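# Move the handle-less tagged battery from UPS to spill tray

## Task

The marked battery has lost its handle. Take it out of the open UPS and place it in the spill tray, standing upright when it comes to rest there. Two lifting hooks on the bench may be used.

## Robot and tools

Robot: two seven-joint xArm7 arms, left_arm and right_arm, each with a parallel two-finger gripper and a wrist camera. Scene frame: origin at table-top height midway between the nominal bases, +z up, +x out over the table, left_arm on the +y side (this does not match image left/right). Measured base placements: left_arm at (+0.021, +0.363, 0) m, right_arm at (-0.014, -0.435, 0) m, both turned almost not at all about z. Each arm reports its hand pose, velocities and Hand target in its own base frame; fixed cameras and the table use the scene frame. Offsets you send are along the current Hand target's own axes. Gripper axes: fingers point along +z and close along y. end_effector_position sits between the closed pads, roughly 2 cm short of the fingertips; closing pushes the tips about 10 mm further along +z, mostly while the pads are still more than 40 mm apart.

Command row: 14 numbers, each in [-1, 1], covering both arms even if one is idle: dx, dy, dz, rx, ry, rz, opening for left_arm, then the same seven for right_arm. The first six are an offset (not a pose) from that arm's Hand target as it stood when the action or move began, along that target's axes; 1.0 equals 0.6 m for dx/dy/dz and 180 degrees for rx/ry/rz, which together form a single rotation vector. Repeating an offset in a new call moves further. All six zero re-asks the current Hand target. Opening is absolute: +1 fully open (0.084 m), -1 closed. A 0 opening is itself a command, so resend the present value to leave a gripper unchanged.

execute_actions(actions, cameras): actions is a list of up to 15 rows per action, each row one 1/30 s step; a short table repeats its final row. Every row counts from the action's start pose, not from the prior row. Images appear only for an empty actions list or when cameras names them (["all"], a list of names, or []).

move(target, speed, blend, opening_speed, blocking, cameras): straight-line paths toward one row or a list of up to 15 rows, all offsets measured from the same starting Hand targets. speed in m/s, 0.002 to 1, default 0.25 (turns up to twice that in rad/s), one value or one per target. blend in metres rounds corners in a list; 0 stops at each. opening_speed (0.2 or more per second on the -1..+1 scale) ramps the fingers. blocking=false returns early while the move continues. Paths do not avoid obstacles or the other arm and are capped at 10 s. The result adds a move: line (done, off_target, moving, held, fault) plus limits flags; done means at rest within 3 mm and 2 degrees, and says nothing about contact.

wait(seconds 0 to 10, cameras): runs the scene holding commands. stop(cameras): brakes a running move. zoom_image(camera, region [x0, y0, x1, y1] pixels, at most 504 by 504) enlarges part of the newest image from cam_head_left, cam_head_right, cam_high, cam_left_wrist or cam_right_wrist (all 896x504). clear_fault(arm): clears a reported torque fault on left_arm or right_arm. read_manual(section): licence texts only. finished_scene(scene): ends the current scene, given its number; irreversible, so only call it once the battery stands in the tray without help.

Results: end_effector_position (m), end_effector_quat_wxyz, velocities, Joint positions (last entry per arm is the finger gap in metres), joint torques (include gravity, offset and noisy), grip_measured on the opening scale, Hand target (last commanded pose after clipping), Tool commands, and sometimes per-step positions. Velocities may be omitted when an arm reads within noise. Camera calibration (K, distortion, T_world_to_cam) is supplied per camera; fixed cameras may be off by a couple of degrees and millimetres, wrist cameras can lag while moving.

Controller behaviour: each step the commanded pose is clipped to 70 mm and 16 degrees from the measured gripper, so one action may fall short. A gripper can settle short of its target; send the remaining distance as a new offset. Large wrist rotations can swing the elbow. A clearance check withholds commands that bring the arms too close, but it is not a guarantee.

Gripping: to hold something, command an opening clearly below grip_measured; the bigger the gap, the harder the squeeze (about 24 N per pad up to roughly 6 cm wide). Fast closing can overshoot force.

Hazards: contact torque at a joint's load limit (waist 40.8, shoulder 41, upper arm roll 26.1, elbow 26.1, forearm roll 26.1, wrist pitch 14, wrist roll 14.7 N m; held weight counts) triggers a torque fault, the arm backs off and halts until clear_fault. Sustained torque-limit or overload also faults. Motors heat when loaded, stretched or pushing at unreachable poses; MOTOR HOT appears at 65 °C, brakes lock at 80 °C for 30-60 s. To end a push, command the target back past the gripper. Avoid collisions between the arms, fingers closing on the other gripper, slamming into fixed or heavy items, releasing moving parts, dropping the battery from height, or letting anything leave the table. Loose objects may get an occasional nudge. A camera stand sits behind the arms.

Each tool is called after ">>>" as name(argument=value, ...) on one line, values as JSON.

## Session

>>> execute_actions(actions=[])

Scene clock: 0.00 s.
left_arm: end_effector_position=(+0.7156, -0.1333, +0.2664) grip_measured=+1.00 end_effector_quat_wxyz=(-0.123, +0.919, -0.121, +0.355) | right_arm: end_effector_position=(+0.5042, +0.0348, +0.2203) grip_measured=+1.00 end_effector_quat_wxyz=(-0.236, -0.100, +0.836, -0.485)
Joint positions: left_arm=[-0.31 0.45 0.106 1.527 0.629 0.437 -0.458 0.084] | right_arm=[0.218 0.758 0.356 1.875 -0.95 2.092 -2.835 0.084]
Joint velocities: within noise
Joint torques (N m): no reading
Motor temperatures (°C): left_arm=[28 33 33 36 32 30 32] | right_arm=[32 32 35 32 32 39 32]
Hand target: left_arm +0.7156, -0.1333, +0.2664; -0.123, +0.919, -0.121, +0.355 | right_arm +0.5042, +0.0348, +0.2203; -0.236, -0.100, +0.836, -0.485
Tool commands: left_gripper/opening=+1.0 right_gripper/opening=+1.0
camera_calibration:
cam_left_wrist: T_world_to_cam=[[-0.155123, -0.943998, -0.291214, 0.0952705], [-0.724529, 0.309103, -0.616047, 0.788333], [0.671561, 0.115429, -0.731903, -0.138215], [0, 0, 0, 1]] pos_world=[0.678769, -0.137787, 0.412234]
cam_right_wrist: T_world_to_cam=[[-0.378409, 0.508297, -0.773589, 0.376682], [0.881421, -0.0573479, -0.468838, -0.277334], [-0.282673, -0.85927, -0.426323, 0.398497], [0, 0, 0, 1]] pos_world=[0.499632, 0.135046, 0.331261]

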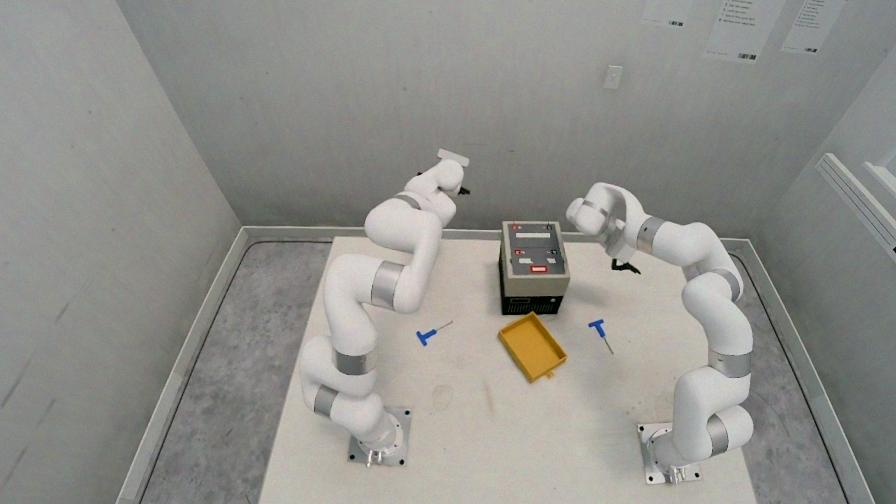

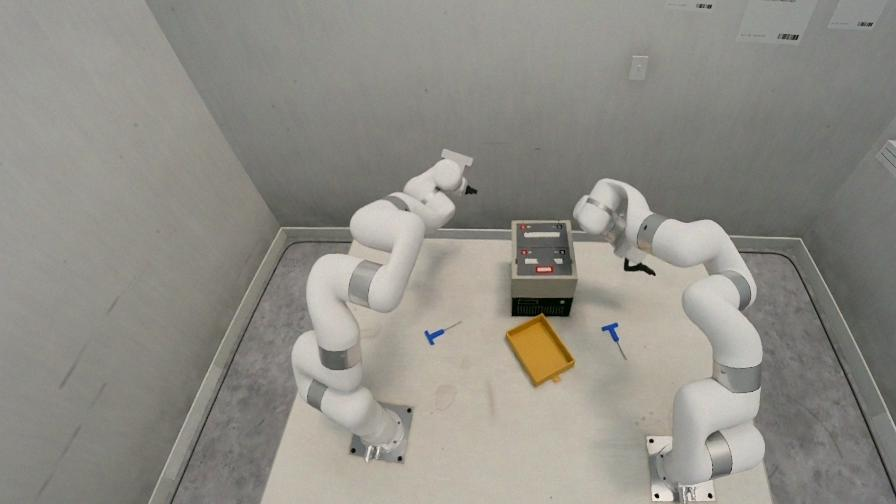

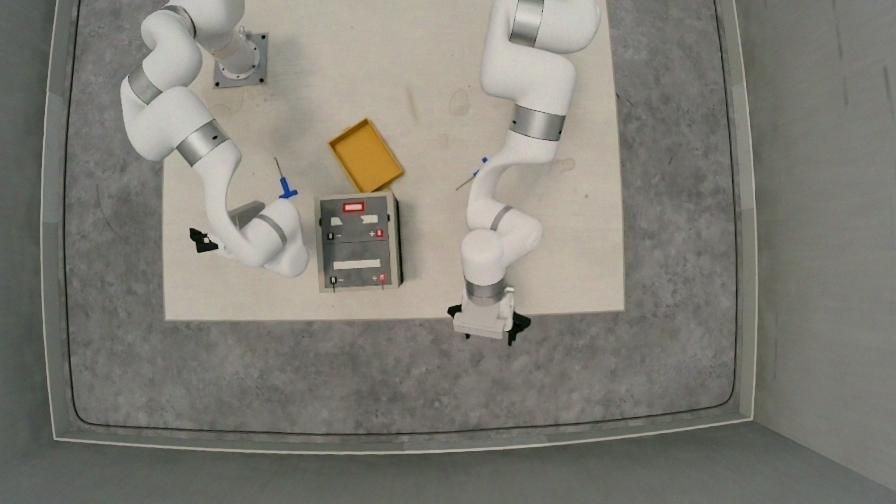

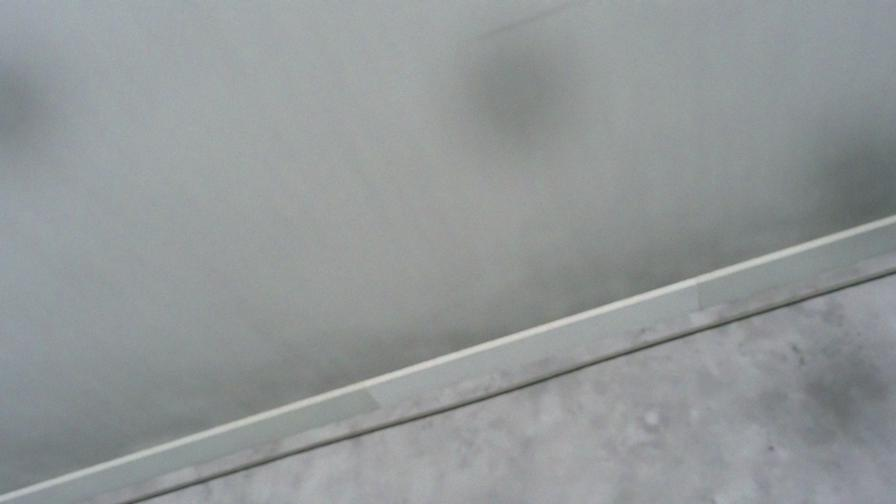

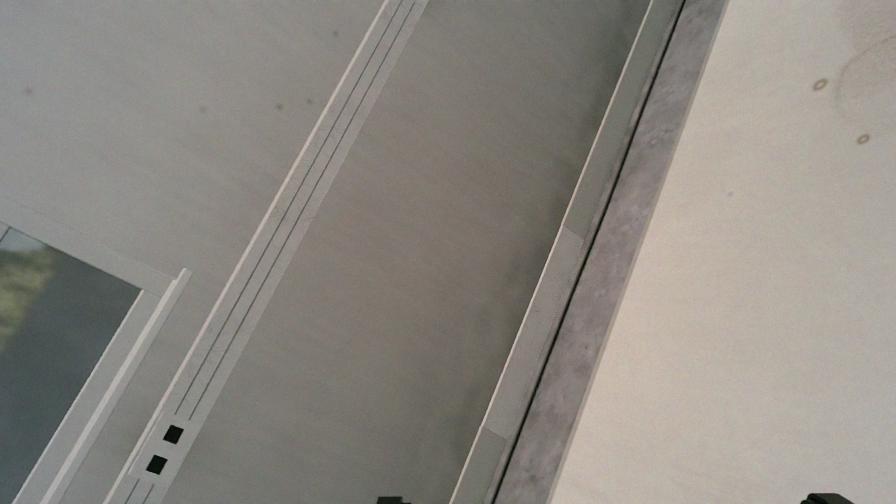

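>>> move(target=[-0.2065,0.3623,-0.4842,-0.0805,-0.2323,-0.0792,0.1,0.1877,0.0703,-0.2262,-0.327,-0.1593,0.0673,0.1], speed=0.5, cameras=["cam_high","cam_left_wrist","cam_right_wrist"])

>>> zoom_image(camera="cam_high", region=[250, 110, 500, 300])

Scene clock: 2.87 s.
left_arm: end_effector_position=(+0.3991, -0.3402, +0.3298) grip_measured=+0.09 end_effector_quat_wxyz=(+0.000, +1.000, +0.000, +0.000) | right_arm: end_effector_position=(+0.4299, +0.1797, +0.3000) grip_measured=+0.09 end_effector_quat_wxyz=(+0.001, +0.000, +1.000, +0.000)
Joint positions: left_arm=[-0.559 0.163 -0.164 1.604 0.027 1.443 -0.725 0.048] | right_arm=[-0.162 -0.055 0.542 1.27 0.029 1.317 -2.77 0.048]
Joint torques (N m): left_arm=[-4.05 -20.15 -2.53 21.83 -2.03 0.09 -2.33] | right_arm=[-3.72 -25.26 -3.71 9.75 2.72 -3.33 -1.37]
Hand target: left_arm +0.3991, -0.3402, +0.3298; +0.000, +1.000, +0.000, +0.000 | right_arm +0.4299, +0.1797, +0.3000; +0.001, +0.000, +1.000, +0.000
Off the commanded pose: left_arm 0.000 m, 0 deg | right_arm 0.000 m, 0 deg.
move: done
camera_calibration:
cam_left_wrist: T_world_to_cam=[[-0.000406605, -0.999564, 0.0295344, -0.317091], [-0.999963, 0.000661446, 0.00861935, 0.461007], [-0.00863513, -0.0295297, -0.999527, 0.455034], [0, 0, 0, 1]] pos_world=[0.46479, -0.30382, 0.46021]
cam_right_wrist: T_world_to_cam=[[0.0184692, 0.999829, 0.000863291, -0.15475], [0.999667, -0.0184817, 0.0179977, -0.370065], [0.0180106, 0.0005306, -0.999838, 0.424367], [0, 0, 0, 1]] pos_world=[0.365157, 0.147659, 0.431092]
Images, in order (width x height): cam_high 896x504, cam_left_wrist 896x504, cam_right_wrist 896x504.

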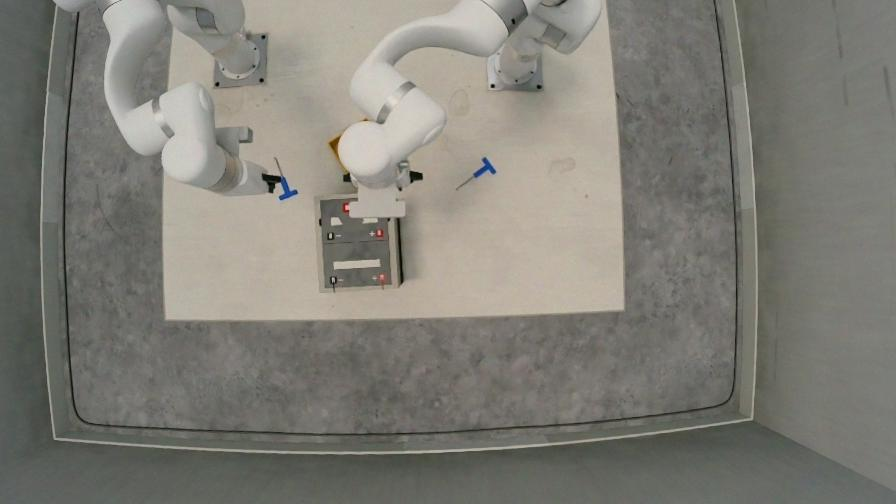

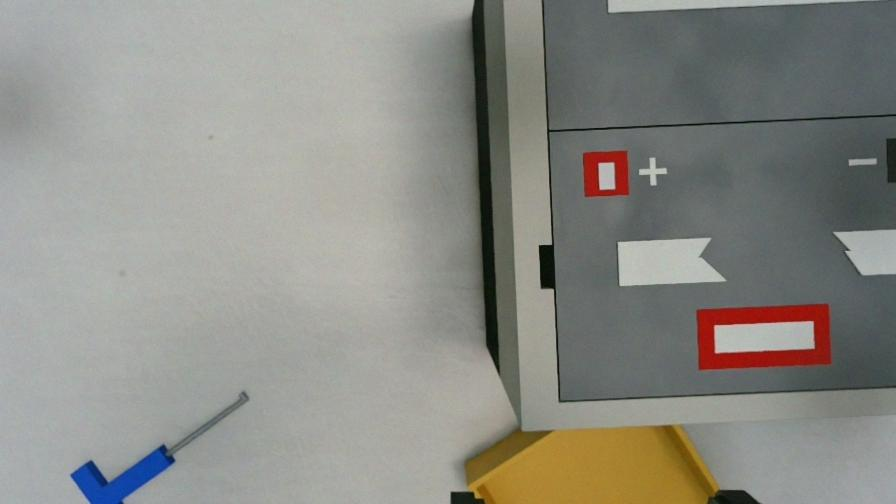

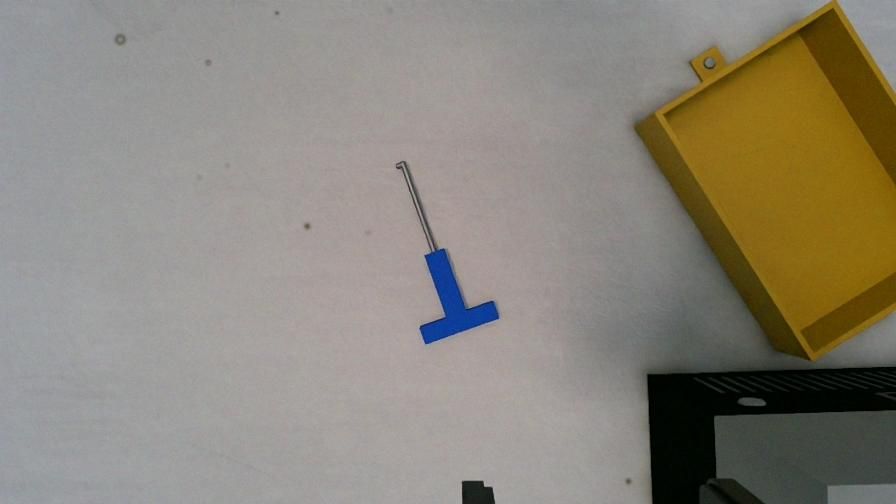

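Scaled by 2.016 from the camera's 896x504 image, which has a finer 1280x720 frame.

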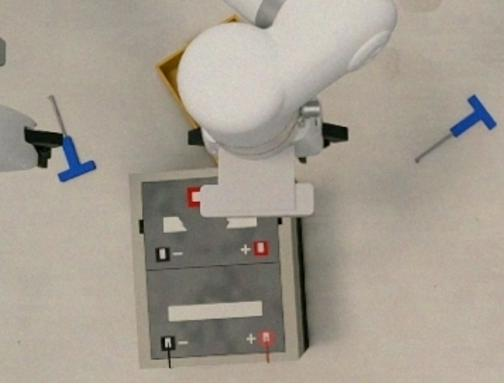

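>>> zoom_image(camera="cam_left_wrist", region=[60, 380, 260, 504])

>>> zoom_image(camera="cam_right_wrist", region=[370, 150, 520, 350])

>>> zoom_image(camera="cam_left_wrist", region=[500, 220, 600, 310])

Scaled by 2.520 from the camera's 896x504 image, which has a finer 1280x720 frame.

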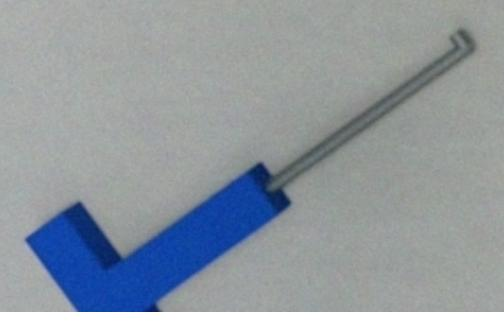

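Scaled by 2.520 from the camera's 896x504 image, which has a finer 1280x720 frame.

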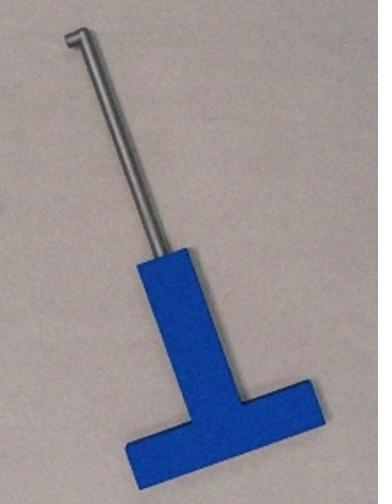

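Scaled by 5.040 from the camera's 896x504 image, which has a finer 1280x720 frame.

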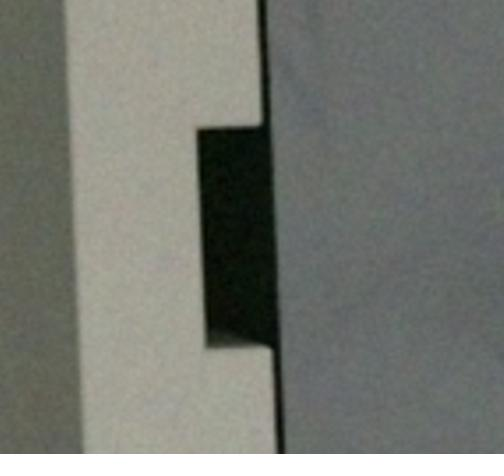

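>>> move(target=[[-0.1,-0.33,0.02,0,0,-0.6,0.1,0.05,-0.05,0.15,0,0,0.7,0.1],[-0.1367,-0.3727,0.3663,0,0,-0.7045,0.1,0.0635,-0.0553,0.3167,0,0,0.904,0.1]], blend=[0.05, 0], speed=0.6, cameras=["cam_left_wrist","cam_right_wrist"])

Scene clock: 7.17 s.
left_arm: end_effector_position=(+0.3171, -0.1166, +0.1099) grip_measured=+0.09 end_effector_quat_wxyz=(+0.000, +0.448, +0.894, +0.000) | right_arm: end_effector_position=(+0.3922, +0.1465, +0.1100) grip_measured=+0.09 end_effector_quat_wxyz=(+0.000, +0.989, +0.151, +0.001)
Joint positions: left_arm=[-0.28 -0.263 -0.074 0.472 -0.029 0.734 -2.544 0.048] | right_arm=[-0.328 0.001 0.685 0.748 -0.001 0.745 0.056 0.048]
Joint torques (N m): left_arm=[4.29 -7.35 -1.32 18.52 2.35 -3.7 -2.27] | right_arm=[3.61 -8.17 2.74 11.64 -2.23 -2.82 1.16]
Hand target: left_arm +0.3171, -0.1166, +0.1099; +0.000, +0.448, +0.894, +0.000 | right_arm +0.3921, +0.1465, +0.1100; +0.000, +0.989, +0.151, +0.001
Off the commanded pose: left_arm 0.000 m, 0 deg | right_arm 0.000 m, 0 deg.
move: done
camera_calibration:
cam_left_wrist: T_world_to_cam=[[0.800491, 0.598604, 0.0297862, -0.154698], [0.598611, -0.800982, 0.00968712, -0.219733], [0.029657, 0.0100759, -0.999509, 0.23369], [0, 0, 0, 1]] pos_world=[0.248438, -0.0857543, 0.240312]
cam_right_wrist: T_world_to_cam=[[0.279283, -0.960208, 0.00129882, 0.0640213], [-0.960108, -0.279234, 0.0148303, 0.477506], [-0.0138775, -0.00538886, -0.999889, 0.248373], [0, 0, 0, 1]] pos_world=[0.444024, 0.196148, 0.241181]
Images, in order (width x height): cam_left_wrist 896x504, cam_right_wrist 896x504.

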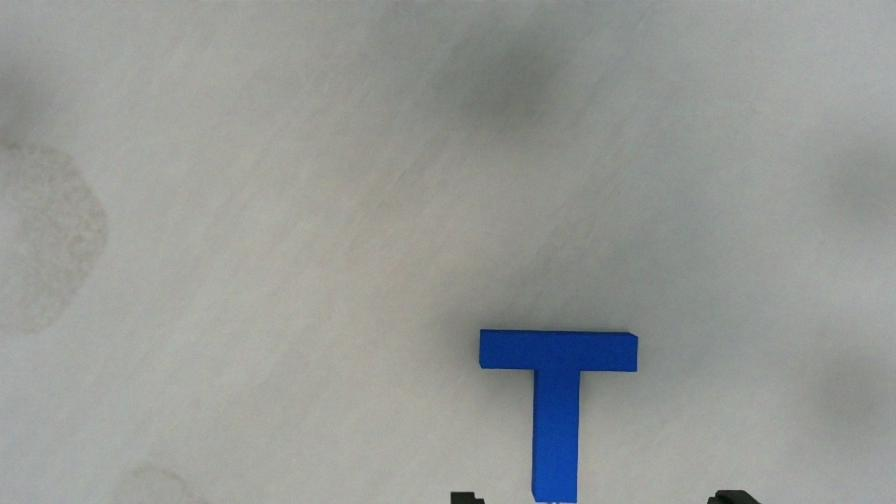

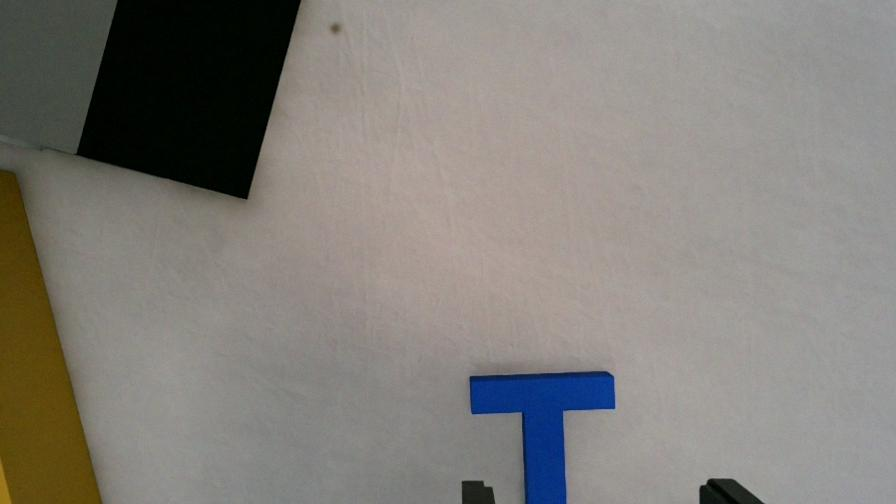

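>>> move(target=[[0.01,0.008,0.145,0,0,0,0.1,-0.025,0,0.145,0,0,0,0.1],[0.01,0.008,0.145,0,0,0,-1,-0.025,0,0.145,0,0,0,-1]], speed=0.15, cameras=["cam_left_wrist","cam_right_wrist"])

Scene clock: 9.10 s.
left_arm: end_effector_position=(+0.3175, -0.1090, +0.0230) grip_measured=-0.69 end_effector_quat_wxyz=(+0.000, +0.448, +0.894, +0.000) | right_arm: end_effector_position=(+0.3780, +0.1420, +0.0229) grip_measured=-0.69 end_effector_quat_wxyz=(+0.000, +0.989, +0.151, +0.001)
Joint positions: left_arm=[-0.264 0.007 -0.067 0.407 0.001 0.4 -2.545 0.014] | right_arm=[-0.29 0.227 0.617 0.654 -0.286 0.483 0.266 0.014]
Joint torques (N m): left_arm=[3.39 -11 1.25 13.96 1.74 -2.77 -1.68] | right_arm=[2.21 -11.73 1.09 8.55 -0.76 -2.95 0.92]
Hand target: left_arm +0.3174, -0.1090, +0.0229; +0.000, +0.448, +0.894, +0.000 | right_arm +0.3780, +0.1420, +0.0229; +0.000, +0.989, +0.151, +0.001
Off the commanded pose: left_arm 0.000 m, 0 deg | right_arm 0.000 m, 0 deg.
move: done
camera_calibration:
cam_left_wrist: T_world_to_cam=[[0.800487, 0.598605, 0.0298662, -0.157047], [0.598611, -0.800981, 0.00974699, -0.212971], [0.0297569, 0.0100759, -0.999506, 0.146618], [0, 0, 0, 1]] pos_world=[0.248838, -0.0780543, 0.153312]
cam_right_wrist: T_world_to_cam=[[0.279403, -0.960173, 0.00127145, 0.0638209], [-0.960072, -0.279354, 0.0149258, 0.463927], [-0.0139762, -0.00539099, -0.999888, 0.161205], [0, 0, 0, 1]] pos_world=[0.429824, 0.191748, 0.154181]
Images, in order (width x height): cam_left_wrist 896x504, cam_right_wrist 896x504.

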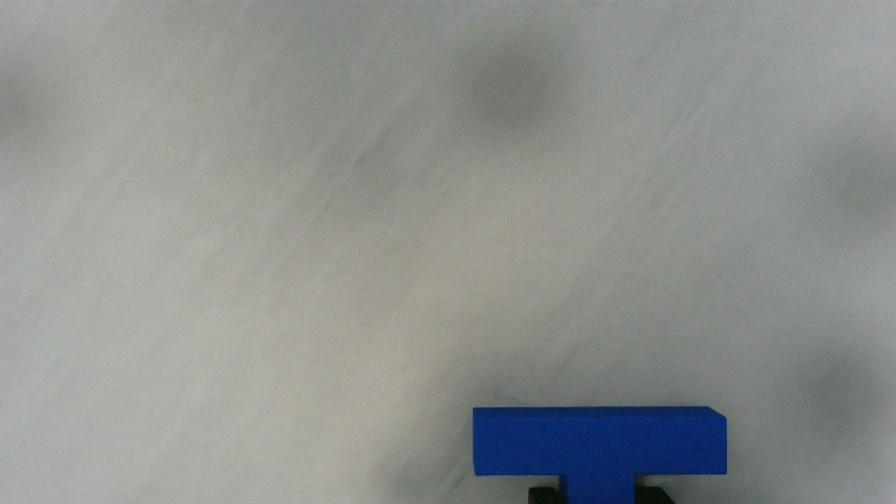

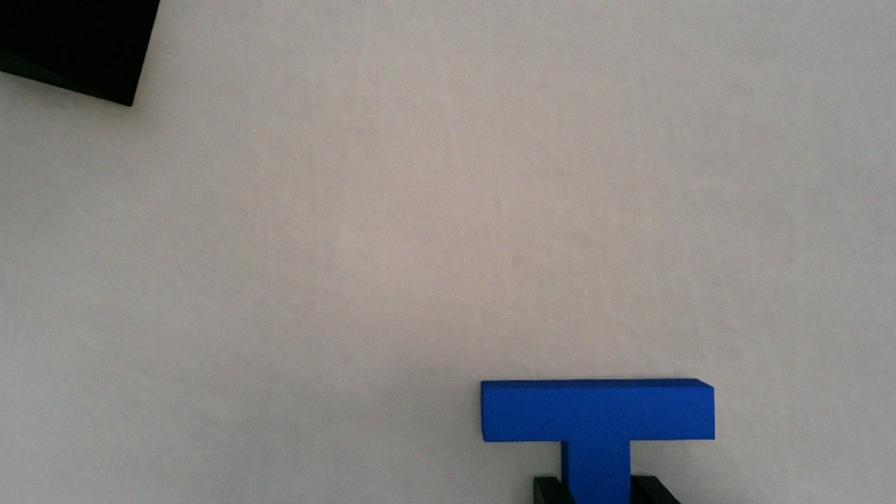

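>>> move(target=[[0,0,-0.22,0,0,0.594,-1,0,0,-0.43,0,0,0,-1],[-0.1705,0.0027,-0.378,0,0,-0.808,-1,0.12,-0.05,-0.5,0.1,0.13,-0.25,-1],[-0.3715,0.0208,-0.52,0.5975,0.1858,-0.5975,-1,0.2728,-0.1228,-0.4667,0.1624,0.213,-0.3921,-1]], blend=[0.03, 0.04, 0], speed=0.6, cameras=["cam_head_left","cam_right_wrist","cam_left_wrist"])

Scene clock: 15.27 s.
left_arm: end_effector_position=(+0.4608, -0.2799, +0.3351) grip_measured=-0.69 end_effector_quat_wxyz=(+0.490, +0.510, -0.490, +0.510) | right_arm: end_effector_position=(+0.5118, +0.2611, +0.3032) grip_measured=-0.69 end_effector_quat_wxyz=(-0.275, +0.641, +0.665, +0.266)
Joint positions: left_arm=[-0.766 0.151 0.724 0.967 -1.704 1.57 2.285 0.014] | right_arm=[-0.141 0.193 0.378 1.364 0.782 1.145 -1.704 0.014]
Joint torques (N m): left_arm=[4.16 -15.37 0.06 20.3 -3.53 3.27 2.2] | right_arm=[3.21 -18.65 4.69 13.22 3.12 -0.08 -1.15]
Hand target: left_arm +0.4608, -0.2799, +0.3350; +0.490, +0.510, -0.490, +0.510 | right_arm +0.5118, +0.2611, +0.3032; -0.275, +0.641, +0.665, +0.266
Off the commanded pose: left_arm 0.000 m, 0 deg | right_arm 0.000 m, 0 deg.
move: done
camera_calibration:
cam_left_wrist: T_world_to_cam=[[-0.999948, -0.0100541, -0.00171514, 0.49114], [0.00162289, 0.00917649, -0.999957, 0.401438], [0.0100694, -0.999907, -0.00915969, -0.149419], [0, 0, 0, 1]] pos_world=[0.491968, -0.148151, 0.400895]
cam_right_wrist: T_world_to_cam=[[0.999722, 0.0207137, -0.0112377, -0.480563], [0.00707169, -0.718583, -0.695405, 0.456632], [-0.0224797, 0.695133, -0.71853, 0.180052], [0, 0, 0, 1]] pos_world=[0.481248, 0.212922, 0.441517]
Images, in order (width x height): cam_head_left 896x504, cam_left_wrist 896x504, cam_right_wrist 896x504.

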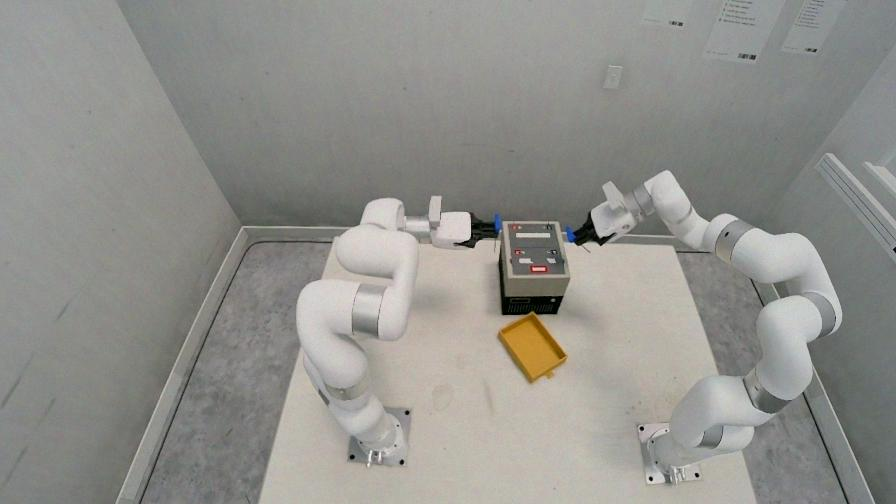

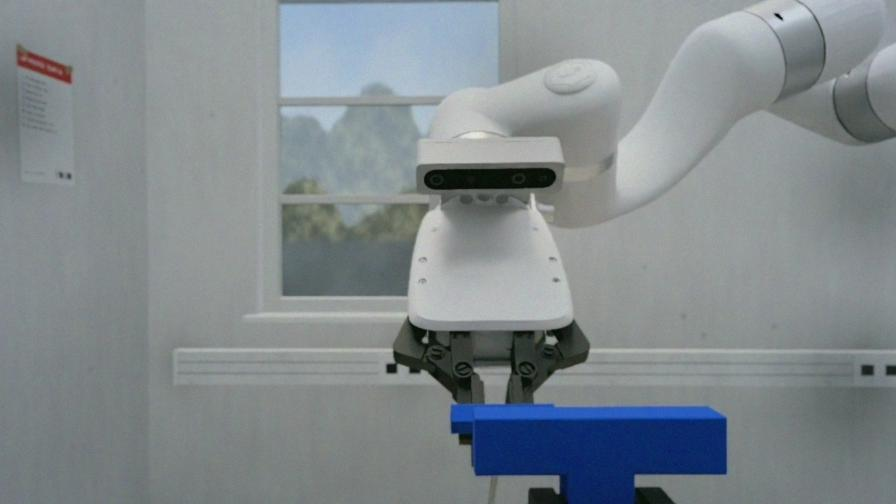

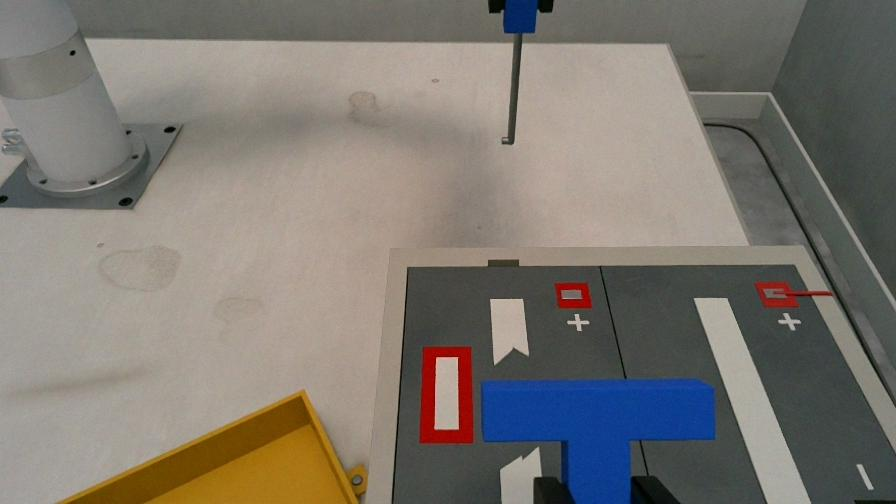

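>>> move(target=[-0.0555,0.0034,0.084,0,0,0,-1,0,0,0,0,0,0,-1], speed=0.15, cameras=["cam_right_wrist"])

>>> zoom_image(camera="cam_right_wrist", region=[460, 210, 540, 290])

Scene clock: 16.40 s.
left_arm: end_effector_position=(+0.4608, -0.3303, +0.3018) grip_measured=-0.69 end_effector_quat_wxyz=(+0.490, +0.510, -0.490, +0.510) | right_arm: end_effector_position=(+0.5118, +0.2611, +0.3032) grip_measured=-0.69 end_effector_quat_wxyz=(-0.275, +0.641, +0.665, +0.266)
Joint positions: left_arm=[-0.815 0.245 0.661 0.978 -1.823 1.528 2.35 0.014] | right_arm=[-0.141 0.193 0.378 1.364 0.782 1.145 -1.704 0.014]
Joint torques (N m): left_arm=[-4.09 -17.63 1.26 19.92 -3.35 -0.36 2.33] | right_arm=[3.25 -18.56 4.17 13.48 2.55 -0.03 -0.99]
Hand target: left_arm +0.4608, -0.3303, +0.3017; +0.490, +0.510, -0.490, +0.510 | right_arm +0.5118, +0.2611, +0.3032; -0.275, +0.641, +0.665, +0.266
Off the commanded pose: left_arm 0.000 m, 0 deg | right_arm 0.000 m, 0 deg.
move: done
camera_calibration:
cam_right_wrist: T_world_to_cam=[[0.99972, 0.0207846, -0.0113082, -0.480546], [0.00707361, -0.718583, -0.695406, 0.456631], [-0.0225796, 0.695131, -0.718528, 0.1801], [0, 0, 0, 1]] pos_world=[0.481248, 0.212923, 0.441517]
Images, in order (width x height): cam_right_wrist 896x504.

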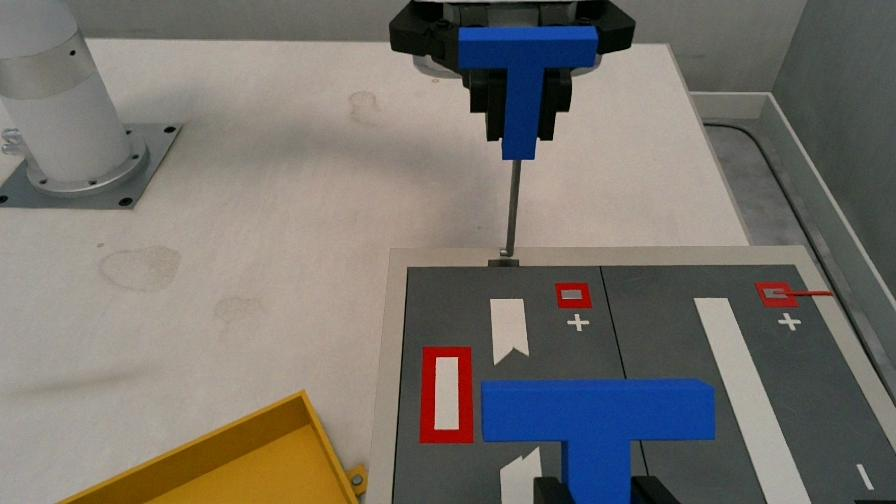

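Scaled by 6.300 from the camera's 896x504 image, which has a finer 1280x720 frame.

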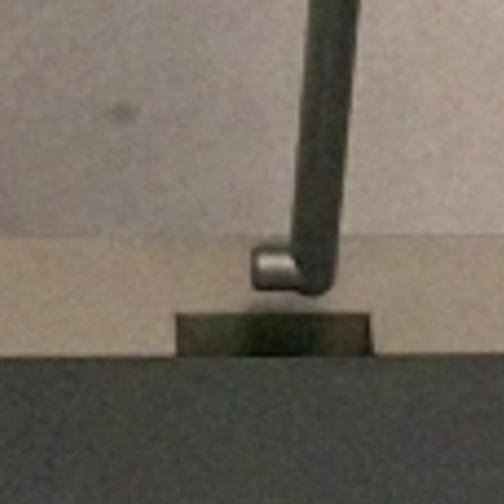

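>>> move(target=[[-0.002,0.0022,0,0,0,0,-1,0,0,0,0,0,0,-1],[-0.023,0.0022,0,0,0,0,-1,0,0,0,0,0,0,-1]], speed=0.04, cameras=["cam_right_wrist"])

>>> zoom_image(camera="cam_right_wrist", region=[460, 210, 540, 290])

Scene clock: 17.80 s.
left_arm: end_effector_position=(+0.4595, -0.3304, +0.2880) grip_measured=-0.69 end_effector_quat_wxyz=(+0.490, +0.510, -0.490, +0.510) | right_arm: end_effector_position=(+0.5118, +0.2611, +0.3032) grip_measured=-0.69 end_effector_quat_wxyz=(-0.275, +0.641, +0.665, +0.266)
Joint positions: left_arm=[-0.809 0.274 0.657 0.969 -1.836 1.547 2.378 0.014] | right_arm=[-0.141 0.193 0.378 1.364 0.782 1.145 -1.704 0.014]
Joint torques (N m): left_arm=[4.25 -18.04 1.41 13.33 -3.09 3.42 2.25] | right_arm=[3.16 -18.41 4.08 13.26 1.79 -0.06 -1.15]
Hand target: left_arm +0.4595, -0.3304, +0.2879; +0.490, +0.510, -0.490, +0.510 | right_arm +0.5118, +0.2611, +0.3032; -0.275, +0.641, +0.665, +0.266
Off the commanded pose: left_arm 0.000 m, 0 deg | right_arm 0.000 m, 0 deg.
move: done
camera_calibration:
cam_right_wrist: T_world_to_cam=[[0.99972, 0.0207846, -0.0113082, -0.480546], [0.00707361, -0.718583, -0.695406, 0.456631], [-0.0225796, 0.695131, -0.718528, 0.1801], [0, 0, 0, 1]] pos_world=[0.481248, 0.212923, 0.441517]
Images, in order (width x height): cam_right_wrist 896x504.

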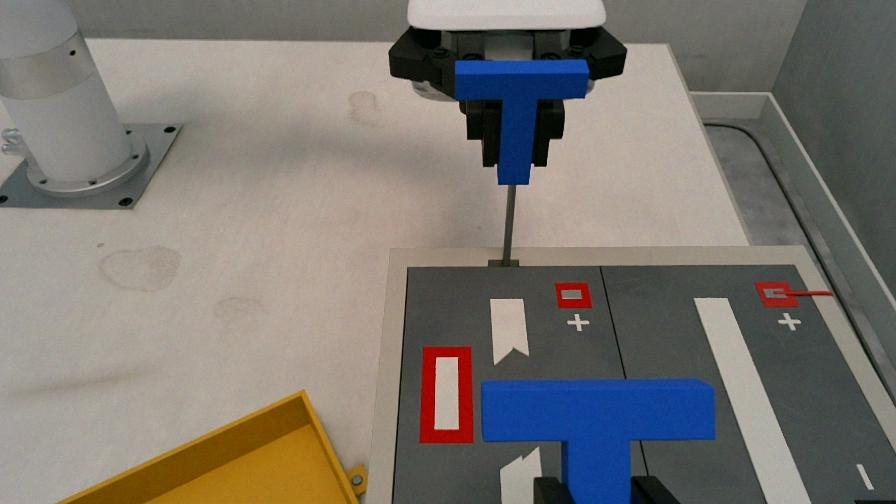

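Scaled by 6.300 from the camera's 896x504 image, which has a finer 1280x720 frame.

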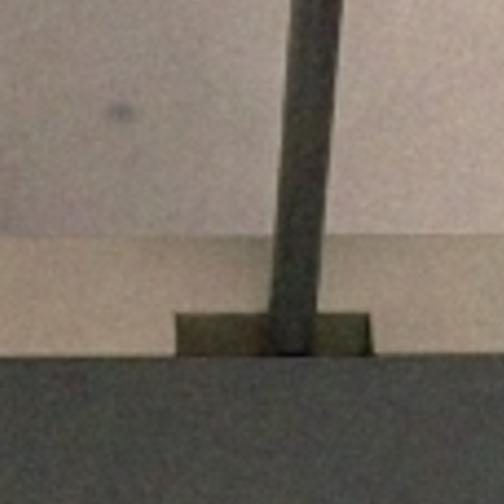

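>>> move(target=[[-0.05,0,0,0,0,0,-1,0,0,0,0,0,0,-1],[-0.05,0,0,0,0,0,0,0,0,0,0,0,0,-1],[-0.05,0,-0.15,0,0,0,0,0,0,0,0,0,0,-1],[0.2,0,-0.15,0,0,0,0,0,0,0,0,0,0,-1],[0.12,0,0.028,0.385,-0.385,-0.385,0,0,0,0,0,0,0,-1]], speed=[0.06,0.1,0.2,0.5,0.5], blend=[0,0,0.01,0.03,0], opening_speed=1.5, cameras=["cam_right_wrist","cam_left_wrist"])

Scene clock: 23.67 s.
left_arm: end_effector_position=(+0.4601, -0.3471, +0.3600) grip_measured=-0.01 end_effector_quat_wxyz=(+0.000, +1.000, +0.020, +0.000) | right_arm: end_effector_position=(+0.5118, +0.2611, +0.3032) grip_measured=-0.69 end_effector_quat_wxyz=(-0.275, +0.641, +0.665, +0.266)
Joint positions: left_arm=[-0.649 0.399 0.004 2.02 -0.001 1.621 -0.686 0.044] | right_arm=[-0.141 0.193 0.378 1.364 0.782 1.145 -1.704 0.014]
Joint torques (N m): left_arm=[-2.41 -25.41 0.29 21.07 -2.2 0.13 -2.17] | right_arm=[3.03 -18.22 2.71 12.02 0.03 0.04 -0.89]
Hand target: left_arm +0.4601, -0.3471, +0.3599; +0.000, +1.000, +0.020, +0.000 | right_arm +0.5118, +0.2611, +0.3032; -0.275, +0.641, +0.665, +0.266
Off the commanded pose: left_arm 0.000 m, 0 deg | right_arm 0.000 m, 0 deg.
move: done
camera_calibration:
cam_left_wrist: T_world_to_cam=[[0.0389723, -0.998815, 0.0291436, -0.342569], [-0.999213, -0.0387381, 0.00855731, 0.507706], [-0.00741821, -0.0294541, -0.999539, 0.484996], [0, 0, 0, 1]] pos_world=[0.524254, -0.30821, 0.490412]
cam_right_wrist: T_world_to_cam=[[0.99972, 0.0207846, -0.0113082, -0.480546], [0.00707361, -0.718583, -0.695406, 0.456631], [-0.0225796, 0.695131, -0.718528, 0.1801], [0, 0, 0, 1]] pos_world=[0.481248, 0.212923, 0.441517]
Images, in order (width x height): cam_left_wrist 896x504, cam_right_wrist 896x504.

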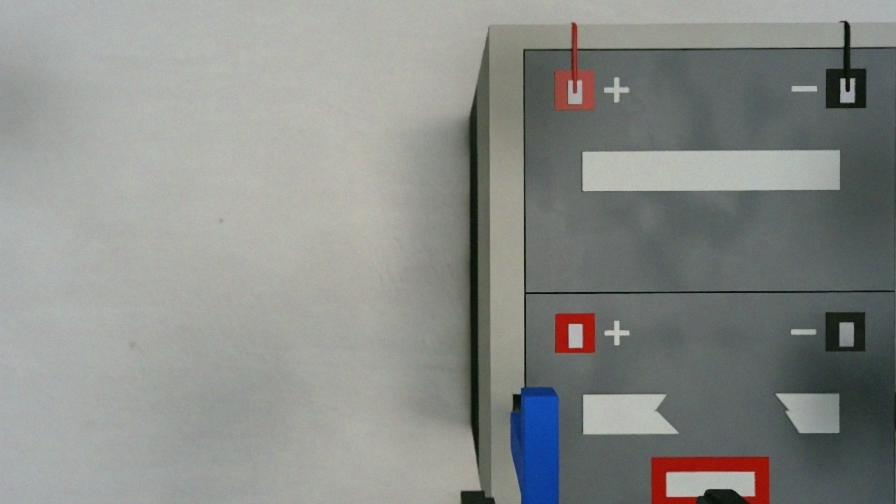

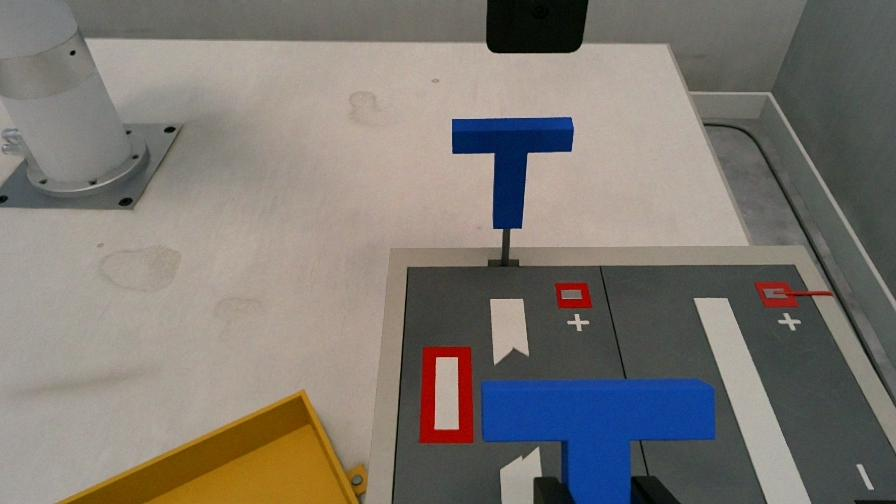

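>>> move(target=[[0,-0.0027,0.1567,0,0,0,0,0,0,0,0,0,0,-1],[0,-0.0027,0.1567,0,0,0,-1,0,0,0,0,0,0,-1],[0,0,0.152,0,0,0,-1,0,0,0,0,0,0,-1],[0,0,0.152,0,0,-0.5,-1,0,0,0,0,0,0,-1]], speed=[0.15,0.1,0.1,0.4], opening_speed=1.5, cameras=["cam_right_wrist"])

>>> move(target=[0,0,-0.0233,0,0,0,-1,0,0,0,0,0,0,-1], speed=0.04, cameras=["cam_right_wrist"])

>>> zoom_image(camera="cam_right_wrist", region=[400, 140, 620, 300])

Scene clock: 29.03 s.
left_arm: end_effector_position=(+0.4601, -0.3472, +0.2688) grip_measured=-0.78 end_effector_quat_wxyz=(+0.000, +0.693, +0.721, +0.000) | right_arm: end_effector_position=(+0.5118, +0.2611, +0.3032) grip_measured=-0.69 end_effector_quat_wxyz=(-0.275, +0.641, +0.665, +0.266)
Joint positions: left_arm=[-0.803 0.353 0.196 1.684 -0.069 1.337 -2.214 0.01] | right_arm=[-0.141 0.193 0.378 1.364 0.782 1.145 -1.704 0.014]
Joint torques (N m): left_arm=[-4.53 -25.4 3.08 18.73 2.16 -1.14 -2.29] | right_arm=[2.89 -18.24 2.06 11.64 0.02 -0.29 -0.63]
Motor temperatures (°C): left_arm=[28 34 34 41 32 30 33] | right_arm=[32 33 35 37 32 39 32]
Hand target: left_arm +0.4602, -0.3471, +0.2687; +0.000, +0.693, +0.721, +0.000 | right_arm +0.5118, +0.2611, +0.3032; -0.275, +0.641, +0.665, +0.266
Off the commanded pose: left_arm 0.000 m, 0 deg | right_arm 0.000 m, 0 deg.
move: done
camera_calibration:
cam_right_wrist: T_world_to_cam=[[0.99972, 0.0207846, -0.0113082, -0.480546], [0.00707361, -0.718583, -0.695406, 0.456631], [-0.0225796, 0.695131, -0.718528, 0.1801], [0, 0, 0, 1]] pos_world=[0.481248, 0.212923, 0.441517]
Images, in order (width x height): cam_right_wrist 896x504.

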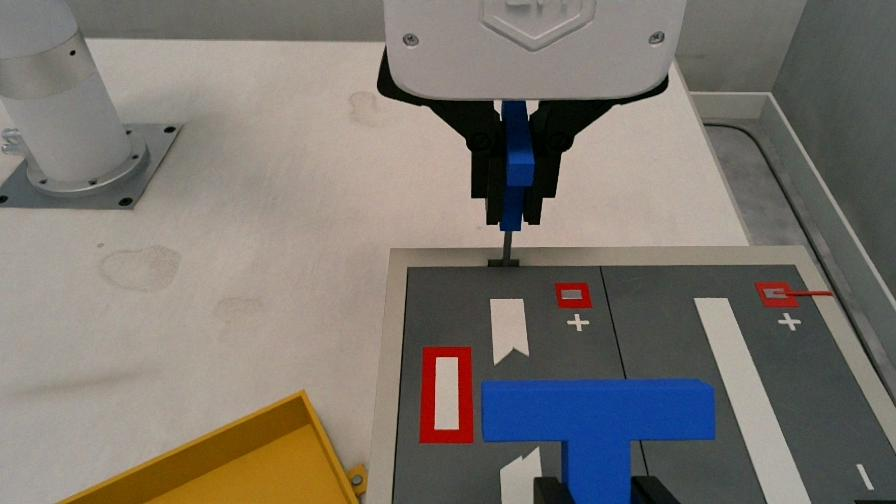

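Scene clock: 29.83 s.
left_arm: end_effector_position=(+0.4601, -0.3471, +0.2827) grip_measured=-0.78 end_effector_quat_wxyz=(+0.000, +0.693, +0.721, +0.000) | right_arm: end_effector_position=(+0.5118, +0.2611, +0.3032) grip_measured=-0.69 end_effector_quat_wxyz=(-0.275, +0.641, +0.665, +0.266)
Joint positions: left_arm=[-0.802 0.353 0.197 1.724 -0.068 1.377 -2.214 0.01] | right_arm=[-0.141 0.193 0.378 1.364 0.782 1.145 -1.704 0.014]
Joint torques (N m): left_arm=[4.28 -39.46 4.44 32.43 1.32 -1.03 -2.21] | right_arm=[3.05 -18.16 2.1 11.8 0.08 -0.09 -0.73]
Hand target: left_arm +0.4601, -0.3471, +0.2827; +0.000, +0.693, +0.721, +0.000 | right_arm +0.5118, +0.2611, +0.3032; -0.275, +0.641, +0.665, +0.266
Off the commanded pose: left_arm 0.000 m, 0 deg | right_arm 0.000 m, 0 deg.
move: done
camera_calibration:
cam_right_wrist: T_world_to_cam=[[0.99972, 0.0207846, -0.0113082, -0.480546], [0.00707361, -0.718583, -0.695406, 0.456631], [-0.0225796, 0.695131, -0.718528, 0.1801], [0, 0, 0, 1]] pos_world=[0.481248, 0.212923, 0.441517]
Images, in order (width x height): cam_right_wrist 896x504.

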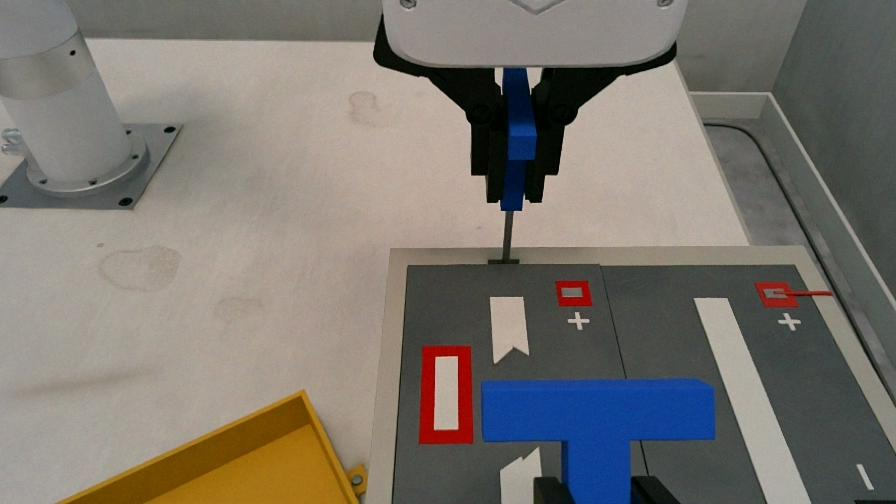

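Scaled by 2.291 from the camera's 896x504 image, which has a finer 1280x720 frame.

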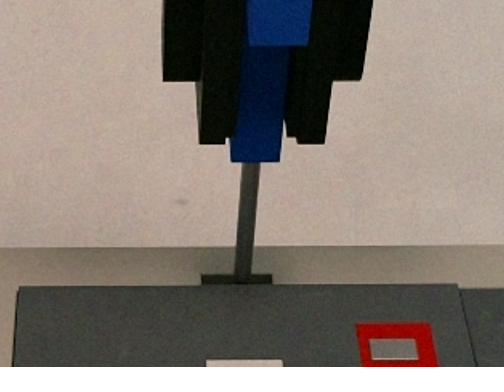

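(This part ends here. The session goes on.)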